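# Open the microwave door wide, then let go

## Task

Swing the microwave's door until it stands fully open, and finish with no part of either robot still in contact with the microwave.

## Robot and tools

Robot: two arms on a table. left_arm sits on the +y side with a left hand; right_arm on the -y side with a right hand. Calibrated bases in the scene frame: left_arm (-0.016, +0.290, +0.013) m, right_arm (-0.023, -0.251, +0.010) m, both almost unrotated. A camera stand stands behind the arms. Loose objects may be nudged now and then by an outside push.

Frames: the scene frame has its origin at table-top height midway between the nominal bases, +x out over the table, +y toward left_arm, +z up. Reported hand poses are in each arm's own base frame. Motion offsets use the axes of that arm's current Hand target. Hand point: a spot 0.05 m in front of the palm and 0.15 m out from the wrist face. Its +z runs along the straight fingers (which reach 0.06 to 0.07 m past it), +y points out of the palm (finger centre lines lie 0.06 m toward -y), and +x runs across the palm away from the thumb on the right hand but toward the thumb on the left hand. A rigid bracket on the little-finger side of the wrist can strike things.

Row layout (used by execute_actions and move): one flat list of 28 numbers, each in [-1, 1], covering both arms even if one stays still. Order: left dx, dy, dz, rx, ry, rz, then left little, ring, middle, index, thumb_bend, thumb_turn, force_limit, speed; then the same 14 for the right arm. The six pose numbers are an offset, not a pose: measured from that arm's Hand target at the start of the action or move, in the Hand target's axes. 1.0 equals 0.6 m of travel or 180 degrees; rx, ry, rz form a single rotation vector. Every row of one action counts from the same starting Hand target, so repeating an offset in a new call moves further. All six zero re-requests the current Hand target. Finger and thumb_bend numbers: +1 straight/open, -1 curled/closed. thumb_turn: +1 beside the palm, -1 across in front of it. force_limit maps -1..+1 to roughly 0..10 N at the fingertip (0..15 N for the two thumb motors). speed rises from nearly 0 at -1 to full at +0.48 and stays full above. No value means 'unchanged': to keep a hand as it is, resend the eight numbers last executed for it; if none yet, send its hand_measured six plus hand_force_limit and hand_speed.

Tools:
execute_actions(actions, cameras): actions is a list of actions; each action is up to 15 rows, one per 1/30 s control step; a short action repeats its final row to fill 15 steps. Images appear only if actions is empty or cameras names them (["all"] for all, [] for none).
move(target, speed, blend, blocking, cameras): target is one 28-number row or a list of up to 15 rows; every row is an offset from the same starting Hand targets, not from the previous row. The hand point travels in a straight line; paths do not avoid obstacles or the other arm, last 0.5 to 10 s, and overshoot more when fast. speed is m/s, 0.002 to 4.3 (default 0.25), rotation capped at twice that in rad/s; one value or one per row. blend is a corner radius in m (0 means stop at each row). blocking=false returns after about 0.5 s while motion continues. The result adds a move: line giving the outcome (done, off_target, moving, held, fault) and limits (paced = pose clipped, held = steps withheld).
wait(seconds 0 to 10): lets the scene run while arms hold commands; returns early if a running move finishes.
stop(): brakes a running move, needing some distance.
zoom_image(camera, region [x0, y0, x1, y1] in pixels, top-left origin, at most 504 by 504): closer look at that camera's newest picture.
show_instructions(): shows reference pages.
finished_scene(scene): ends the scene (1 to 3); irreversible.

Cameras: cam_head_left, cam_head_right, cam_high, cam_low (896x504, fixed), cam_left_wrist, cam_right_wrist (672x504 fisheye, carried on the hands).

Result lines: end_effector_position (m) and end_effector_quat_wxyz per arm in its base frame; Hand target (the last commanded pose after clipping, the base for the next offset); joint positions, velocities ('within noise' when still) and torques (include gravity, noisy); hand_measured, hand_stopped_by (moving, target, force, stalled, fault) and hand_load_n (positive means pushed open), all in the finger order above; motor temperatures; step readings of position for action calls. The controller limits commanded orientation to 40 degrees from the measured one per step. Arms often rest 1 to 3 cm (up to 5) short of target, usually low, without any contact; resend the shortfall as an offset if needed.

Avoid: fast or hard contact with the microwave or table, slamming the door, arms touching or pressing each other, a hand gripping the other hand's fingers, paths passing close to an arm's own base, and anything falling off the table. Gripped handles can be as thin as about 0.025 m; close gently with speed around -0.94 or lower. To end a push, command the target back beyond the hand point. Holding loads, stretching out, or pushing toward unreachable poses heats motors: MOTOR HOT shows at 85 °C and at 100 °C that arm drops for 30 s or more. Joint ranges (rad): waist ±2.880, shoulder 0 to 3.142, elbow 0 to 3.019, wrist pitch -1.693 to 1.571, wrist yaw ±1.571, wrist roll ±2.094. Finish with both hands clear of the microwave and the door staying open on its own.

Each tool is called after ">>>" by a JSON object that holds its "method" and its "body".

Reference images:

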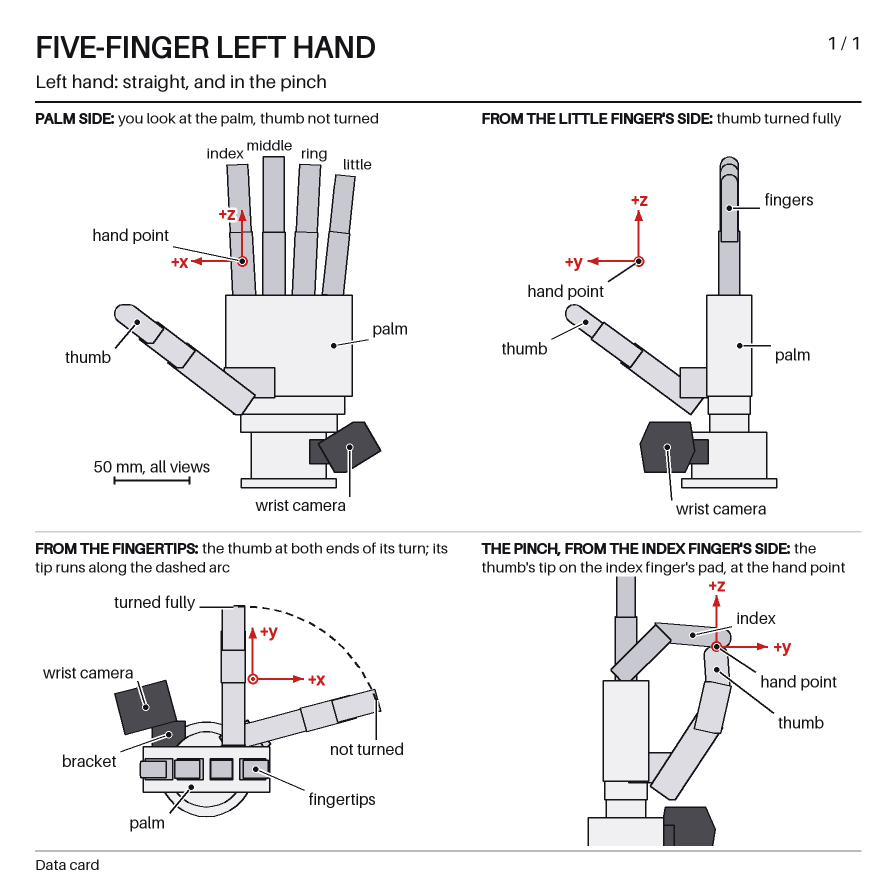

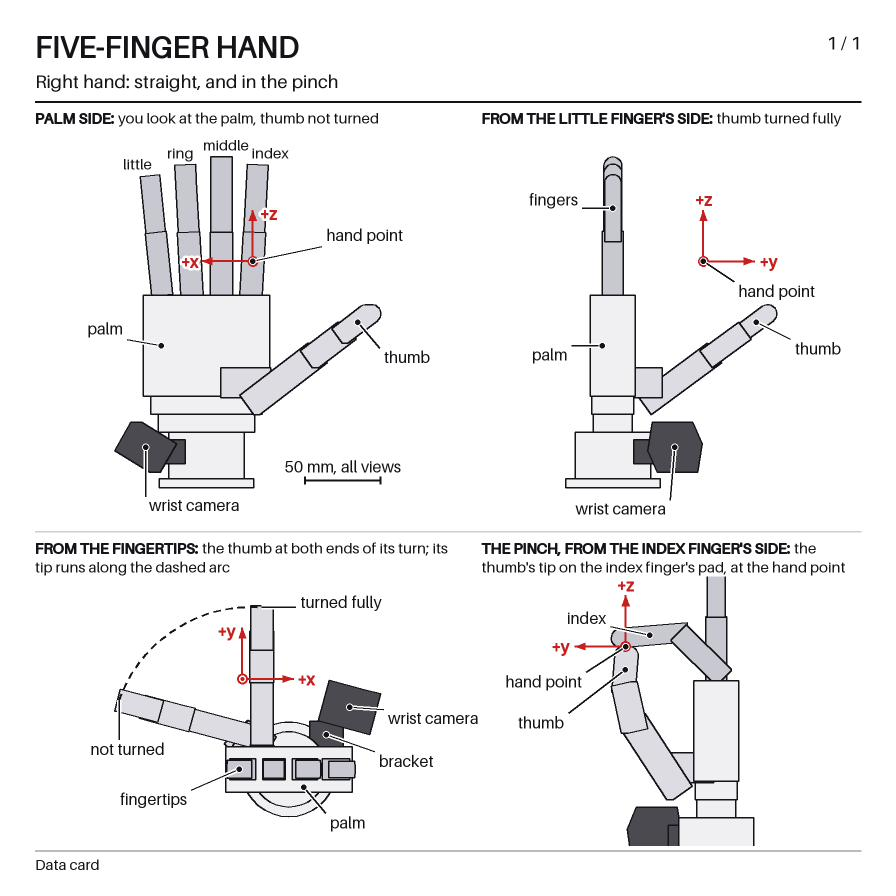

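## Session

>>> {"method": "execute_actions", "body": {"actions": []}}

Scene clock: 0.00 s.
left_arm: end_effector_position=(+0.2306, -0.1704, +0.2347) hand_measured=(+1.000, +1.000, +1.000, +1.000, +1.000, +1.000) hand_load_n=(+0.0, +0.0, +0.0, +0.0, +0.0, +0.0) hand_stopped_by=(target, target, target, target, target, target) hand_force_limit=0.00 hand_speed=-0.80 end_effector_quat_wxyz=(+0.001, +0.229, +0.973, +0.018) | right_arm: end_effector_position=(+0.4214, -0.0614, +0.2632) hand_measured=(+1.000, +1.000, +1.000, +1.000, +1.000, +1.000) hand_load_n=(+0.0, +0.0, +0.0, +0.0, +0.0, -0.5) hand_stopped_by=(target, target, target, target, target, target) hand_force_limit=0.00 hand_speed=-0.80 end_effector_quat_wxyz=(+0.200, +0.282, +0.729, +0.591)
Joint positions: left_arm=[-0.817 1.218 1.195 -1.565 -0.032 1.217] | right_arm=[-0.632 1.285 0.755 -0.766 -1.339 1.896]
Joint velocities: within noise
Joint torques (N m): no reading
Motor temperatures (°C): left_arm=[27 26 29 29 28 28] | right_arm=[30 27 31 29 28 27]
Heat: left arm: hottest elbow 29 °C; right arm: hottest elbow 31 °C.
Hand target: left_arm +0.2359, -0.1759, +0.2458; +0.016, +0.229, +0.973, +0.009 | right_arm +0.4255, -0.0644, +0.2733; +0.210, +0.274, +0.731, +0.589
camera_calibration:
cam_left_wrist: T_world_to_cam=[[-0.633629, -0.773488, -0.0151766, 0.0128587], [-0.661093, 0.531159, 0.52993, 0.119558], [-0.401834, 0.345812, -0.847906, 0.471446], [0, 0, 0, 1]] pos_world=[0.27663, -0.21659, 0.33658]
cam_right_wrist: T_world_to_cam=[[-0.0176635, 0.35625, 0.934224, -0.214641], [0.359332, -0.869681, 0.338432, -0.292353], [0.933042, 0.341675, -0.112651, -0.224154], [0, 0, 0, 1]] pos_world=[0.310406, -0.1012, 0.274213]

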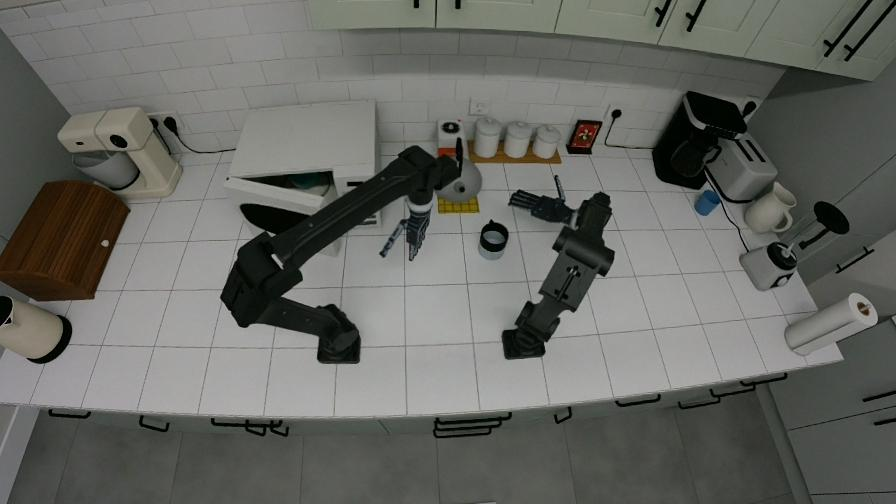

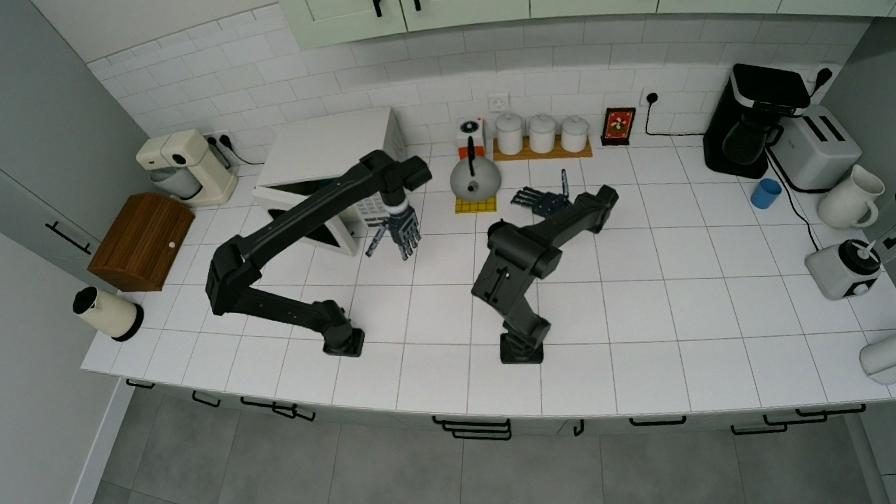

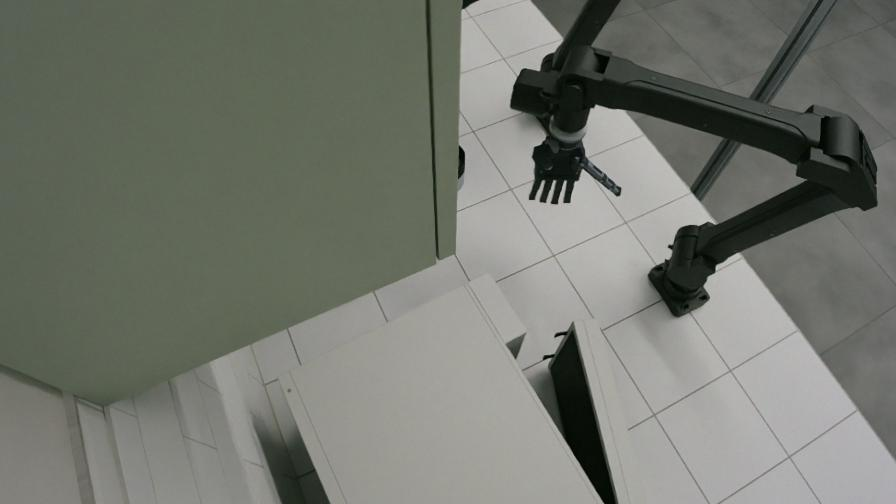

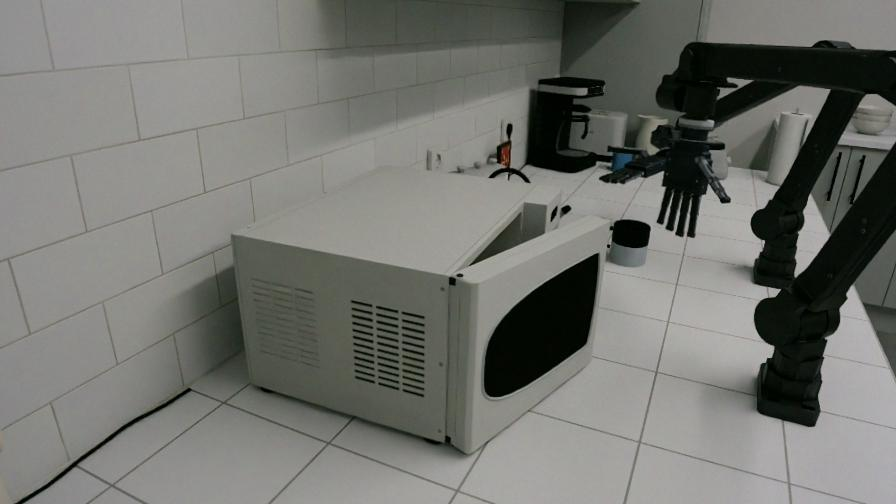

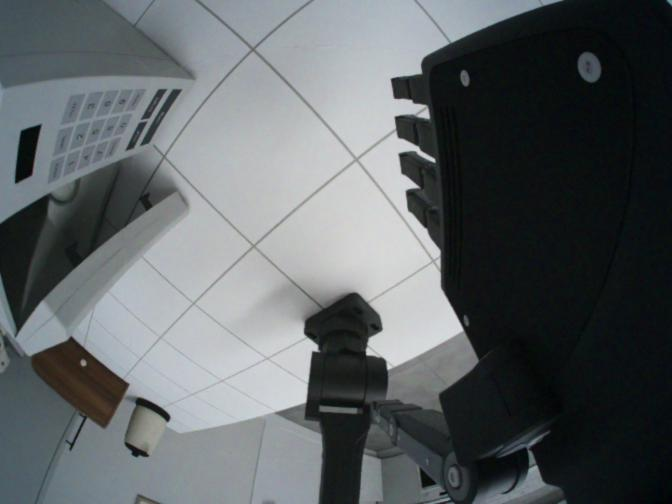

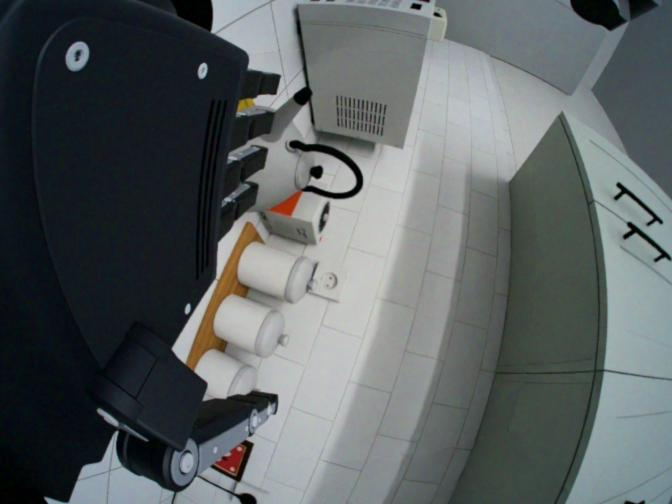

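>>> {"method": "zoom_image", "body": {"camera": "cam_left_wrist", "region": [0, 40, 220, 380]}}

>>> {"method": "zoom_image", "body": {"camera": "cam_high", "region": [440, 240, 660, 400]}}

Scaled by 1.482 from the camera's 672x504 image, which has a finer 960x720 frame.

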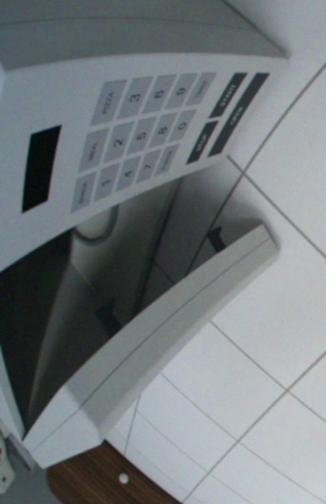

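Scaled by 2.291.

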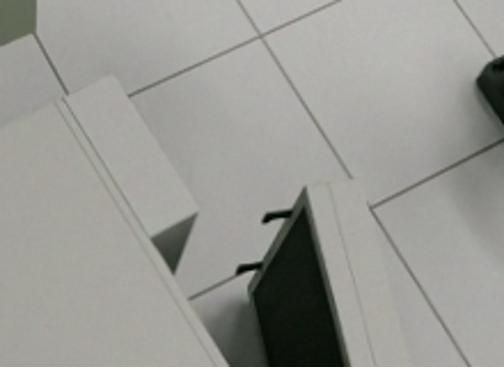

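>>> {"method": "move", "body": {"target": [[-0.0195,0.16,0.039,-0.002,0.0133,-0.5636,1,1,1,1,1,1,0,-0.8,0,0,0,0,0,0,1,1,1,1,1,1,0,-0.8],[-0.0472,0.2218,0.0665,-0.002,0.0133,-0.5636,1,1,1,1,1,1,0,-0.8,0,0,0,0,0,0,1,1,1,1,1,1,0,-0.8]], "speed": [0.4,0.15], "blend": [0.01,0], "cameras": ["cam_high","cam_low","cam_left_wrist"]}}

Scene clock: 42.20 s.
left_arm: end_effector_position=(+0.3002, -0.0681, +0.1958) hand_measured=(+1.000, +1.000, +1.000, +1.000, +1.000, +1.000) hand_load_n=(+0.0, +0.0, +0.0, +0.0, +0.0, +0.0) hand_stopped_by=(target, target, target, target, target, target) hand_force_limit=0.00 hand_speed=-0.80 end_effector_quat_wxyz=(-0.020, -0.612, +0.790, +0.021) | right_arm: end_effector_position=(+0.4214, -0.0614, +0.2632) hand_measured=(+1.000, +1.000, +1.000, +1.000, +1.000, +1.000) hand_load_n=(+0.0, +0.0, +0.0, +0.0, +0.0, +0.0) hand_stopped_by=(target, target, target, target, target, target) hand_force_limit=0.00 hand_speed=-0.80 end_effector_quat_wxyz=(+0.200, +0.282, +0.729, +0.591)
Joint positions: left_arm=[-0.144 1.357 1.212 -1.485 -0.001 0.11] | right_arm=[-0.632 1.285 0.755 -0.766 -1.339 1.896]
Joint torques (N m): left_arm=[0.26 -8.53 11.28 0.05 0.04 0.2] | right_arm=[0.44 -7.65 7.94 0.62 -0.86 -0.04]
Motor temperatures (°C): left_arm=[27 27 35 29 28 28] | right_arm=[30 28 34 29 29 27]
Heat: left arm: hottest elbow 35 °C; right arm: hottest elbow 34 °C.
Hand target: left_arm +0.3219, -0.0690, +0.2099; +0.000, -0.609, +0.794, +0.000 | right_arm +0.4255, -0.0644, +0.2733; +0.210, +0.274, +0.731, +0.589
Off the commanded pose: left_arm 0.026 m, 3 deg | right_arm 0.011 m, 2 deg.
move: off_target (left_arm, right_arm)
camera_calibration:
cam_left_wrist: T_world_to_cam=[[0.887912, -0.458526, -0.0369653, -0.29572], [-0.370426, -0.760326, 0.533563, -0.044013], [-0.272758, -0.460064, -0.844952, 0.336828], [0, 0, 0, 1]] pos_world=[0.338142, -0.0140969, 0.297156]
Images, in order (width x height): cam_high 896x504, cam_low 896x504, cam_left_wrist 672x504.

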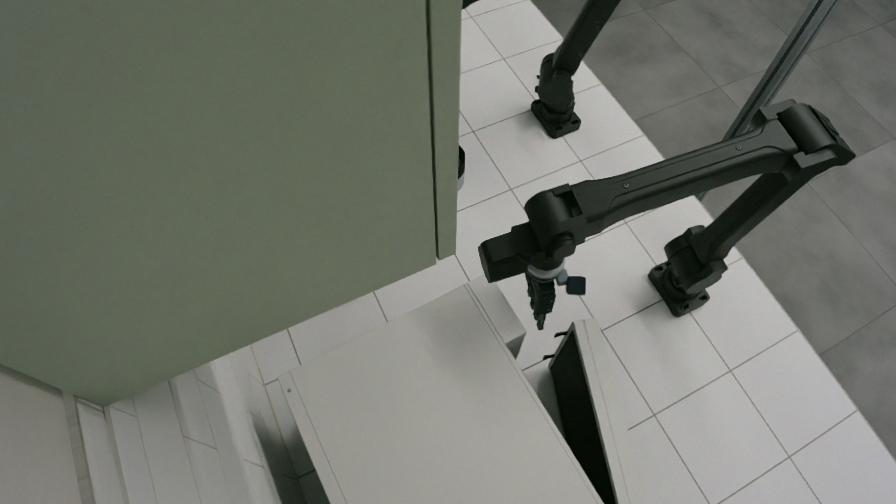

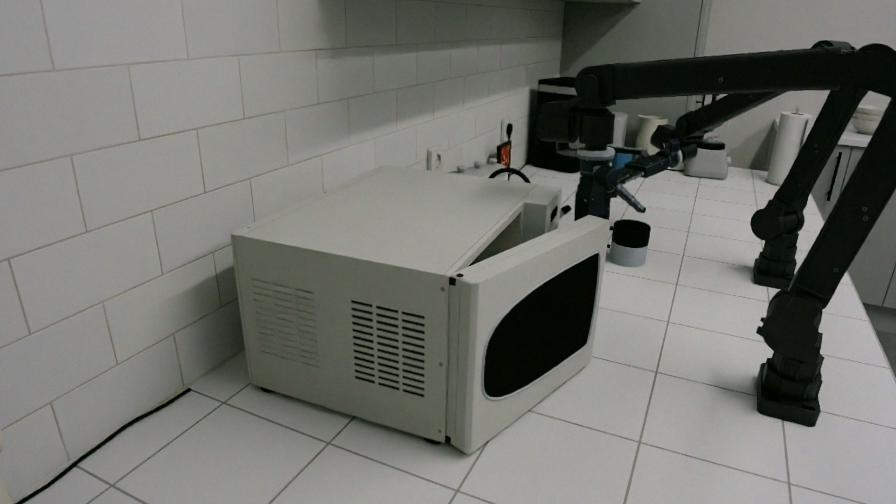

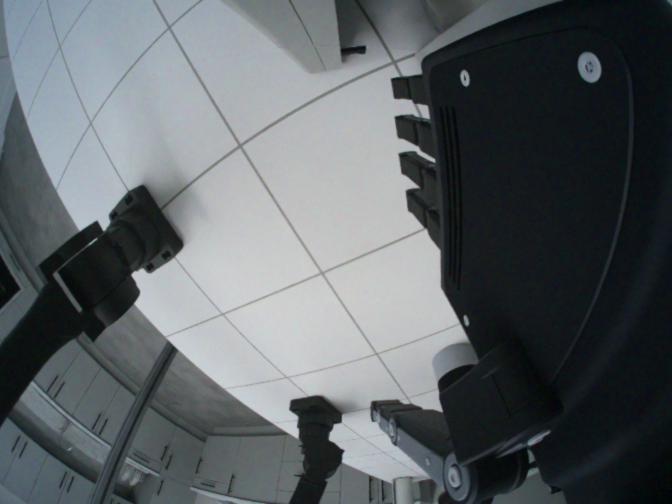

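>>> {"method": "move", "body": {"target": [[-0.0057,-0.021,-0.0833,0,0,0,1,1,1,1,1,1,0,-0.8,0,0,0,0,0,0,1,1,1,1,1,1,0,-0.8],[-0.0013,-0.0048,-0.0033,0,0,0,1,1,1,1,1,1,0,-0.8,0,0,0,0,0,0,1,1,1,1,1,1,0,-0.8]], "speed": 0.15}}

Scene clock: 51.07 s.
left_arm: end_effector_position=(+0.3208, -0.0708, +0.2091) hand_measured=(+1.000, +1.000, +1.000, +1.000, +1.000, +1.000) hand_load_n=(+0.0, +0.0, +0.0, +0.0, +0.0, +0.0) hand_stopped_by=(target, target, target, target, target, target) hand_force_limit=0.00 hand_speed=-0.80 end_effector_quat_wxyz=(-0.008, -0.610, +0.792, +0.009) | right_arm: end_effector_position=(+0.4214, -0.0614, +0.2632) hand_measured=(+1.000, +1.000, +1.000, +1.000, +1.000, +1.000) hand_load_n=(+0.0, +0.0, +0.0, +0.0, +0.0, +0.0) hand_stopped_by=(target, target, target, target, target, target) hand_force_limit=0.00 hand_speed=-0.80 end_effector_quat_wxyz=(+0.200, +0.282, +0.729, +0.591)
Joint positions: left_arm=[-0.144 1.382 1.278 -1.491 -0.001 0.114] | right_arm=[-0.632 1.285 0.755 -0.766 -1.339 1.896]
Joint torques (N m): left_arm=[0.38 -9.82 7.79 0.1 0.04 0.15] | right_arm=[-0.5 -6.65 8.17 0.76 -0.8 -0.03]
Heat: left arm: hottest elbow 36 °C; right arm: hottest elbow 35 °C.
Hand target: left_arm +0.3249, -0.0690, +0.2119; +0.000, -0.609, +0.793, +0.000 | right_arm +0.4255, -0.0644, +0.2733; +0.210, +0.274, +0.731, +0.589
Off the commanded pose: left_arm 0.005 m, 1 deg | right_arm 0.011 m, 2 deg.
move: off_target (right_arm)

>>> {"method": "move", "body": {"target": [-0.1517,0.001,-0.002,0,0,0,1,1,1,1,1,1,0,-0.8,0,0,0,0,0,0,1,1,1,1,1,1,0,-0.8], "speed": 0.12, "cameras": ["cam_high","cam_low","cam_left_wrist"]}}

Scene clock: 55.43 s.
left_arm: end_effector_position=(+0.3262, +0.0148, +0.1997) hand_measured=(+1.000, +1.000, +1.000, +1.000, +1.000, +1.000) hand_load_n=(+0.0, +0.0, +0.0, +0.0, +0.0, +0.0) hand_stopped_by=(target, target, target, target, target, target) hand_force_limit=0.00 hand_speed=-0.80 end_effector_quat_wxyz=(-0.022, -0.612, +0.791, +0.016) | right_arm: end_effector_position=(+0.4214, -0.0614, +0.2632) hand_measured=(+1.000, +1.000, +1.000, +1.000, +1.000, +1.000) hand_load_n=(+0.0, +0.0, +0.0, +0.0, +0.0, +0.0) hand_stopped_by=(target, target, target, target, target, target) hand_force_limit=0.00 hand_speed=-0.80 end_effector_quat_wxyz=(+0.200, +0.282, +0.729, +0.591)
Joint positions: left_arm=[0.075 1.413 1.278 -1.49 -0.002 0.329] | right_arm=[-0.632 1.285 0.755 -0.766 -1.339 1.896]
Joint torques (N m): left_arm=[0.38 -9 11.37 -0.01 0.08 0.17] | right_arm=[0.09 -7.06 8.08 0.75 -0.87 -0.07]
Heat: left arm: hottest elbow 36 °C; right arm: hottest elbow 35 °C.
Hand target: left_arm +0.3480, +0.0190, +0.2130; +0.000, -0.609, +0.793, +0.000 | right_arm +0.4255, -0.0644, +0.2733; +0.210, +0.274, +0.731, +0.589
Off the commanded pose: left_arm 0.026 m, 3 deg | right_arm 0.011 m, 2 deg.
move: off_target (left_arm, right_arm)
camera_calibration:
cam_left_wrist: T_world_to_cam=[[0.887828, -0.459298, -0.0284007, -0.282312], [-0.3729, -0.754237, 0.540437, 0.0258358], [-0.269643, -0.469225, -0.840905, 0.383657], [0, 0, 0, 1]] pos_world=[0.363729, 0.0698425, 0.300639]
Images, in order (width x height): cam_high 896x504, cam_low 896x504, cam_left_wrist 672x504.

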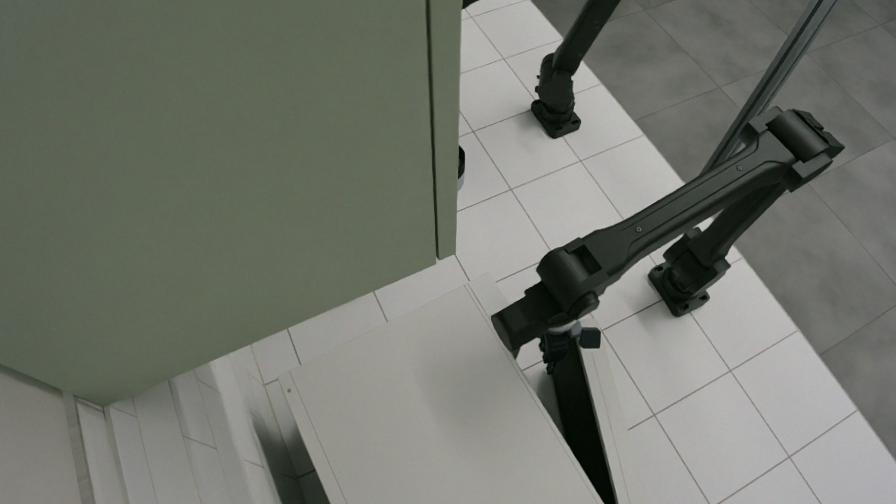

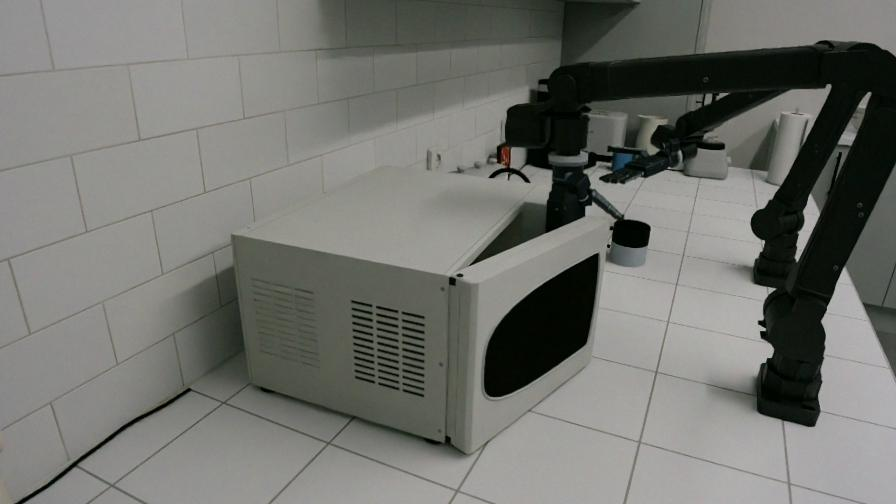

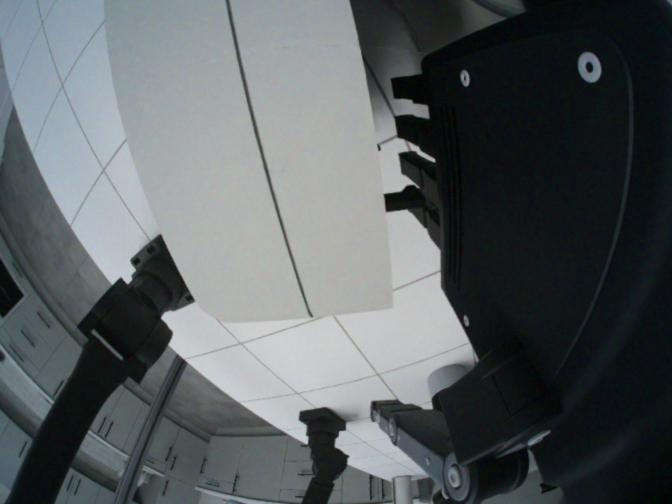

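>>> {"method": "move", "body": {"target": [[-0.0276,0.0643,0.0017,0,0,0,1,1,1,1,1,1,0,-0.8,0,0,0,0,0,0,1,1,1,1,1,1,0,-0.8],[-0.0388,0.145,0.0017,0.015,-0.004,-0.04,1,1,1,1,1,1,0,-0.8,0,0,0,0,0,0,1,1,1,1,1,1,0,-0.8],[-0.0607,0.1922,0.0017,0.035,-0.009,-0.07,1,1,1,1,1,1,0,-0.8,0,0,0,0,0,0,1,1,1,1,1,1,0,-0.8],[-0.1025,0.2483,0.0017,0.046,-0.012,-0.083,1,1,1,1,1,1,0,-0.8,0,0,0,0,0,0,1,1,1,1,1,1,0,-0.8],[-0.1702,0.3182,0.0017,0.046,-0.012,-0.083,1,1,1,1,1,1,0,-0.8,0,0,0,0,0,0,1,1,1,1,1,1,0,-0.8],[-0.2527,0.3647,0.0017,0.046,-0.012,-0.083,1,1,1,1,1,1,0,-0.8,0,0,0,0,0,0,1,1,1,1,1,1,0,-0.8],[-0.346,0.3897,0.0017,0.046,-0.012,-0.083,1,1,1,1,1,1,0,-0.8,0,0,0,0,0,0,1,1,1,1,1,1,0,-0.8],[-0.4567,0.395,0.0017,0.046,-0.012,-0.083,1,1,1,1,1,1,0,-0.8,0,0,0,0,0,0,1,1,1,1,1,1,0,-0.8]], "speed": [0.1,0.1,0.12,0.14,0.15,0.15,0.15,0.12], "blend": 0.015, "cameras": ["cam_head_left","cam_low"]}}

Scene clock: 70.17 s.
left_arm: end_effector_position=(+0.1744, +0.3068, +0.1977) hand_measured=(+1.000, +1.000, +1.000, +1.000, +1.000, +1.000) hand_load_n=(+0.0, +0.0, +0.0, +0.5, +0.0, +0.0) hand_stopped_by=(target, target, target, target, target, target) hand_force_limit=0.00 hand_speed=-0.80 end_effector_quat_wxyz=(-0.019, +0.709, -0.703, +0.055) | right_arm: end_effector_position=(+0.4214, -0.0614, +0.2632) hand_measured=(+1.000, +1.000, +1.000, +1.000, +1.000, +1.000) hand_load_n=(+0.0, +0.0, +0.0, +0.0, +0.0, +0.0) hand_stopped_by=(target, target, target, target, target, target) hand_force_limit=0.00 hand_speed=-0.80 end_effector_quat_wxyz=(+0.200, +0.282, +0.729, +0.591)
Joint positions: left_arm=[1.022 1.41 1.29 -1.438 0.117 1.012] | right_arm=[-0.632 1.285 0.755 -0.766 -1.339 1.896]
Joint torques (N m): left_arm=[1.08 -7.65 13.41 0.9 0.05 0.24] | right_arm=[0.73 -7.94 7.99 0.59 -0.8 -0.08]
Heat: left arm: hottest elbow 36 °C; right arm: hottest elbow 35 °C.
Hand target: left_arm +0.1901, +0.3451, +0.2120; -0.058, +0.705, -0.705, +0.046 | right_arm +0.4255, -0.0644, +0.2733; +0.210, +0.274, +0.731, +0.589
Off the commanded pose: left_arm 0.044 m, 5 deg | right_arm 0.011 m, 2 deg.
move: off_target (left_arm, right_arm)
Images, in order (width x height): cam_head_left 896x504, cam_low 896x504.

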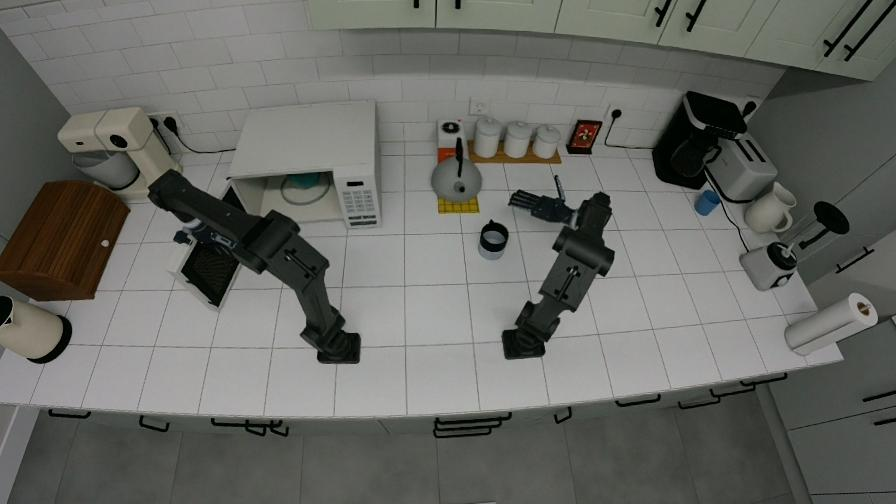

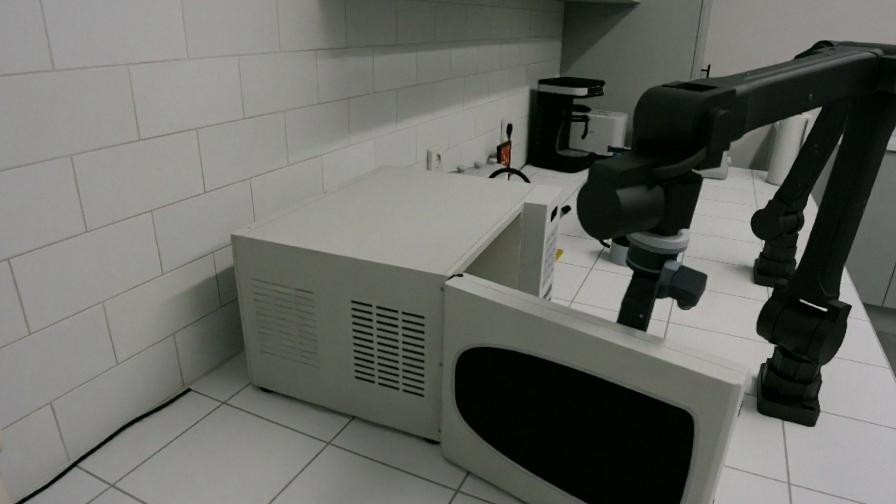

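>>> {"method": "move", "body": {"target": [0.2167,0.0358,-0.0527,0,0,0,1,1,1,1,1,1,0,-0.8,0,0,0,0,0,0,1,1,1,1,1,1,0,-0.8], "speed": 0.2, "cameras": ["cam_head_left","cam_low"]}}

Scene clock: 75.03 s.
left_arm: end_effector_position=(+0.1642, +0.2194, +0.2329) hand_measured=(+1.000, +1.000, +1.000, +1.000, +1.000, +1.000) hand_load_n=(+0.0, +0.0, +0.0, +0.0, +0.0, +0.0) hand_stopped_by=(target, target, target, target, target, target) hand_force_limit=0.00 hand_speed=-0.80 end_effector_quat_wxyz=(-0.055, +0.703, -0.707, +0.046) | right_arm: end_effector_position=(+0.4214, -0.0614, +0.2632) hand_measured=(+1.000, +1.000, +1.000, +1.000, +1.000, +1.000) hand_load_n=(+0.0, +0.0, +0.0, +0.0, +0.0, +0.0) hand_stopped_by=(target, target, target, target, target, target) hand_force_limit=0.00 hand_speed=-0.80 end_effector_quat_wxyz=(+0.200, +0.282, +0.729, +0.591)
Joint positions: left_arm=[0.903 1.143 1.154 -1.483 0.106 0.903] | right_arm=[-0.632 1.285 0.755 -0.766 -1.339 1.896]
Joint torques (N m): left_arm=[-0.62 -7.36 7.91 -0.35 0 -0.1] | right_arm=[0.26 -7.06 8.14 0.55 -0.89 -0.06]
Heat: left arm: hottest elbow 37 °C; right arm: hottest elbow 35 °C.
Hand target: left_arm +0.1643, +0.2146, +0.2377; -0.058, +0.705, -0.706, +0.046 | right_arm +0.4255, -0.0644, +0.2733; +0.210, +0.274, +0.731, +0.589
Off the commanded pose: left_arm 0.007 m, 0 deg | right_arm 0.011 m, 2 deg.
move: off_target (right_arm)
Images, in order (width x height): cam_head_left 896x504, cam_low 896x504.

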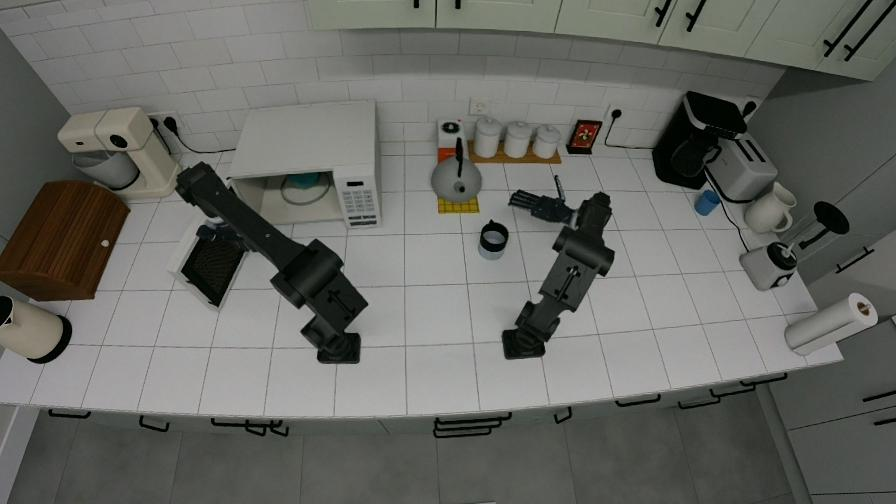

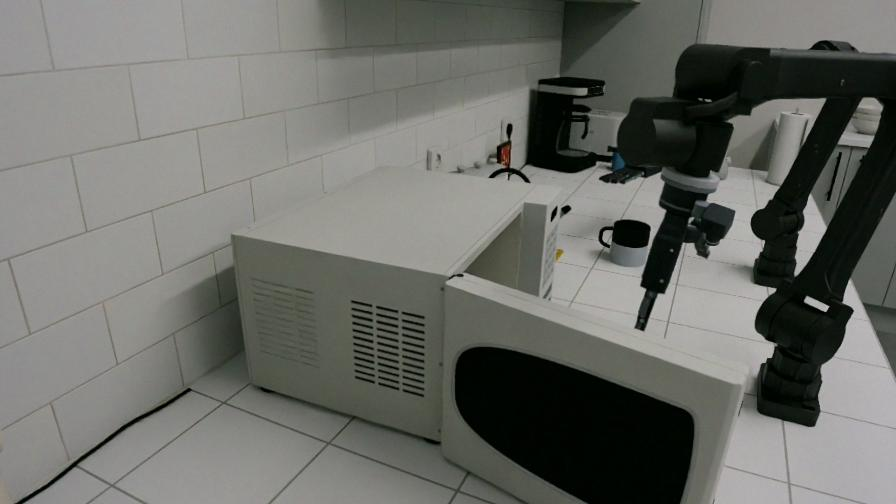

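>>> {"method": "finished_scene", "body": {"scene": 3}}

The scene is finished: the task was done.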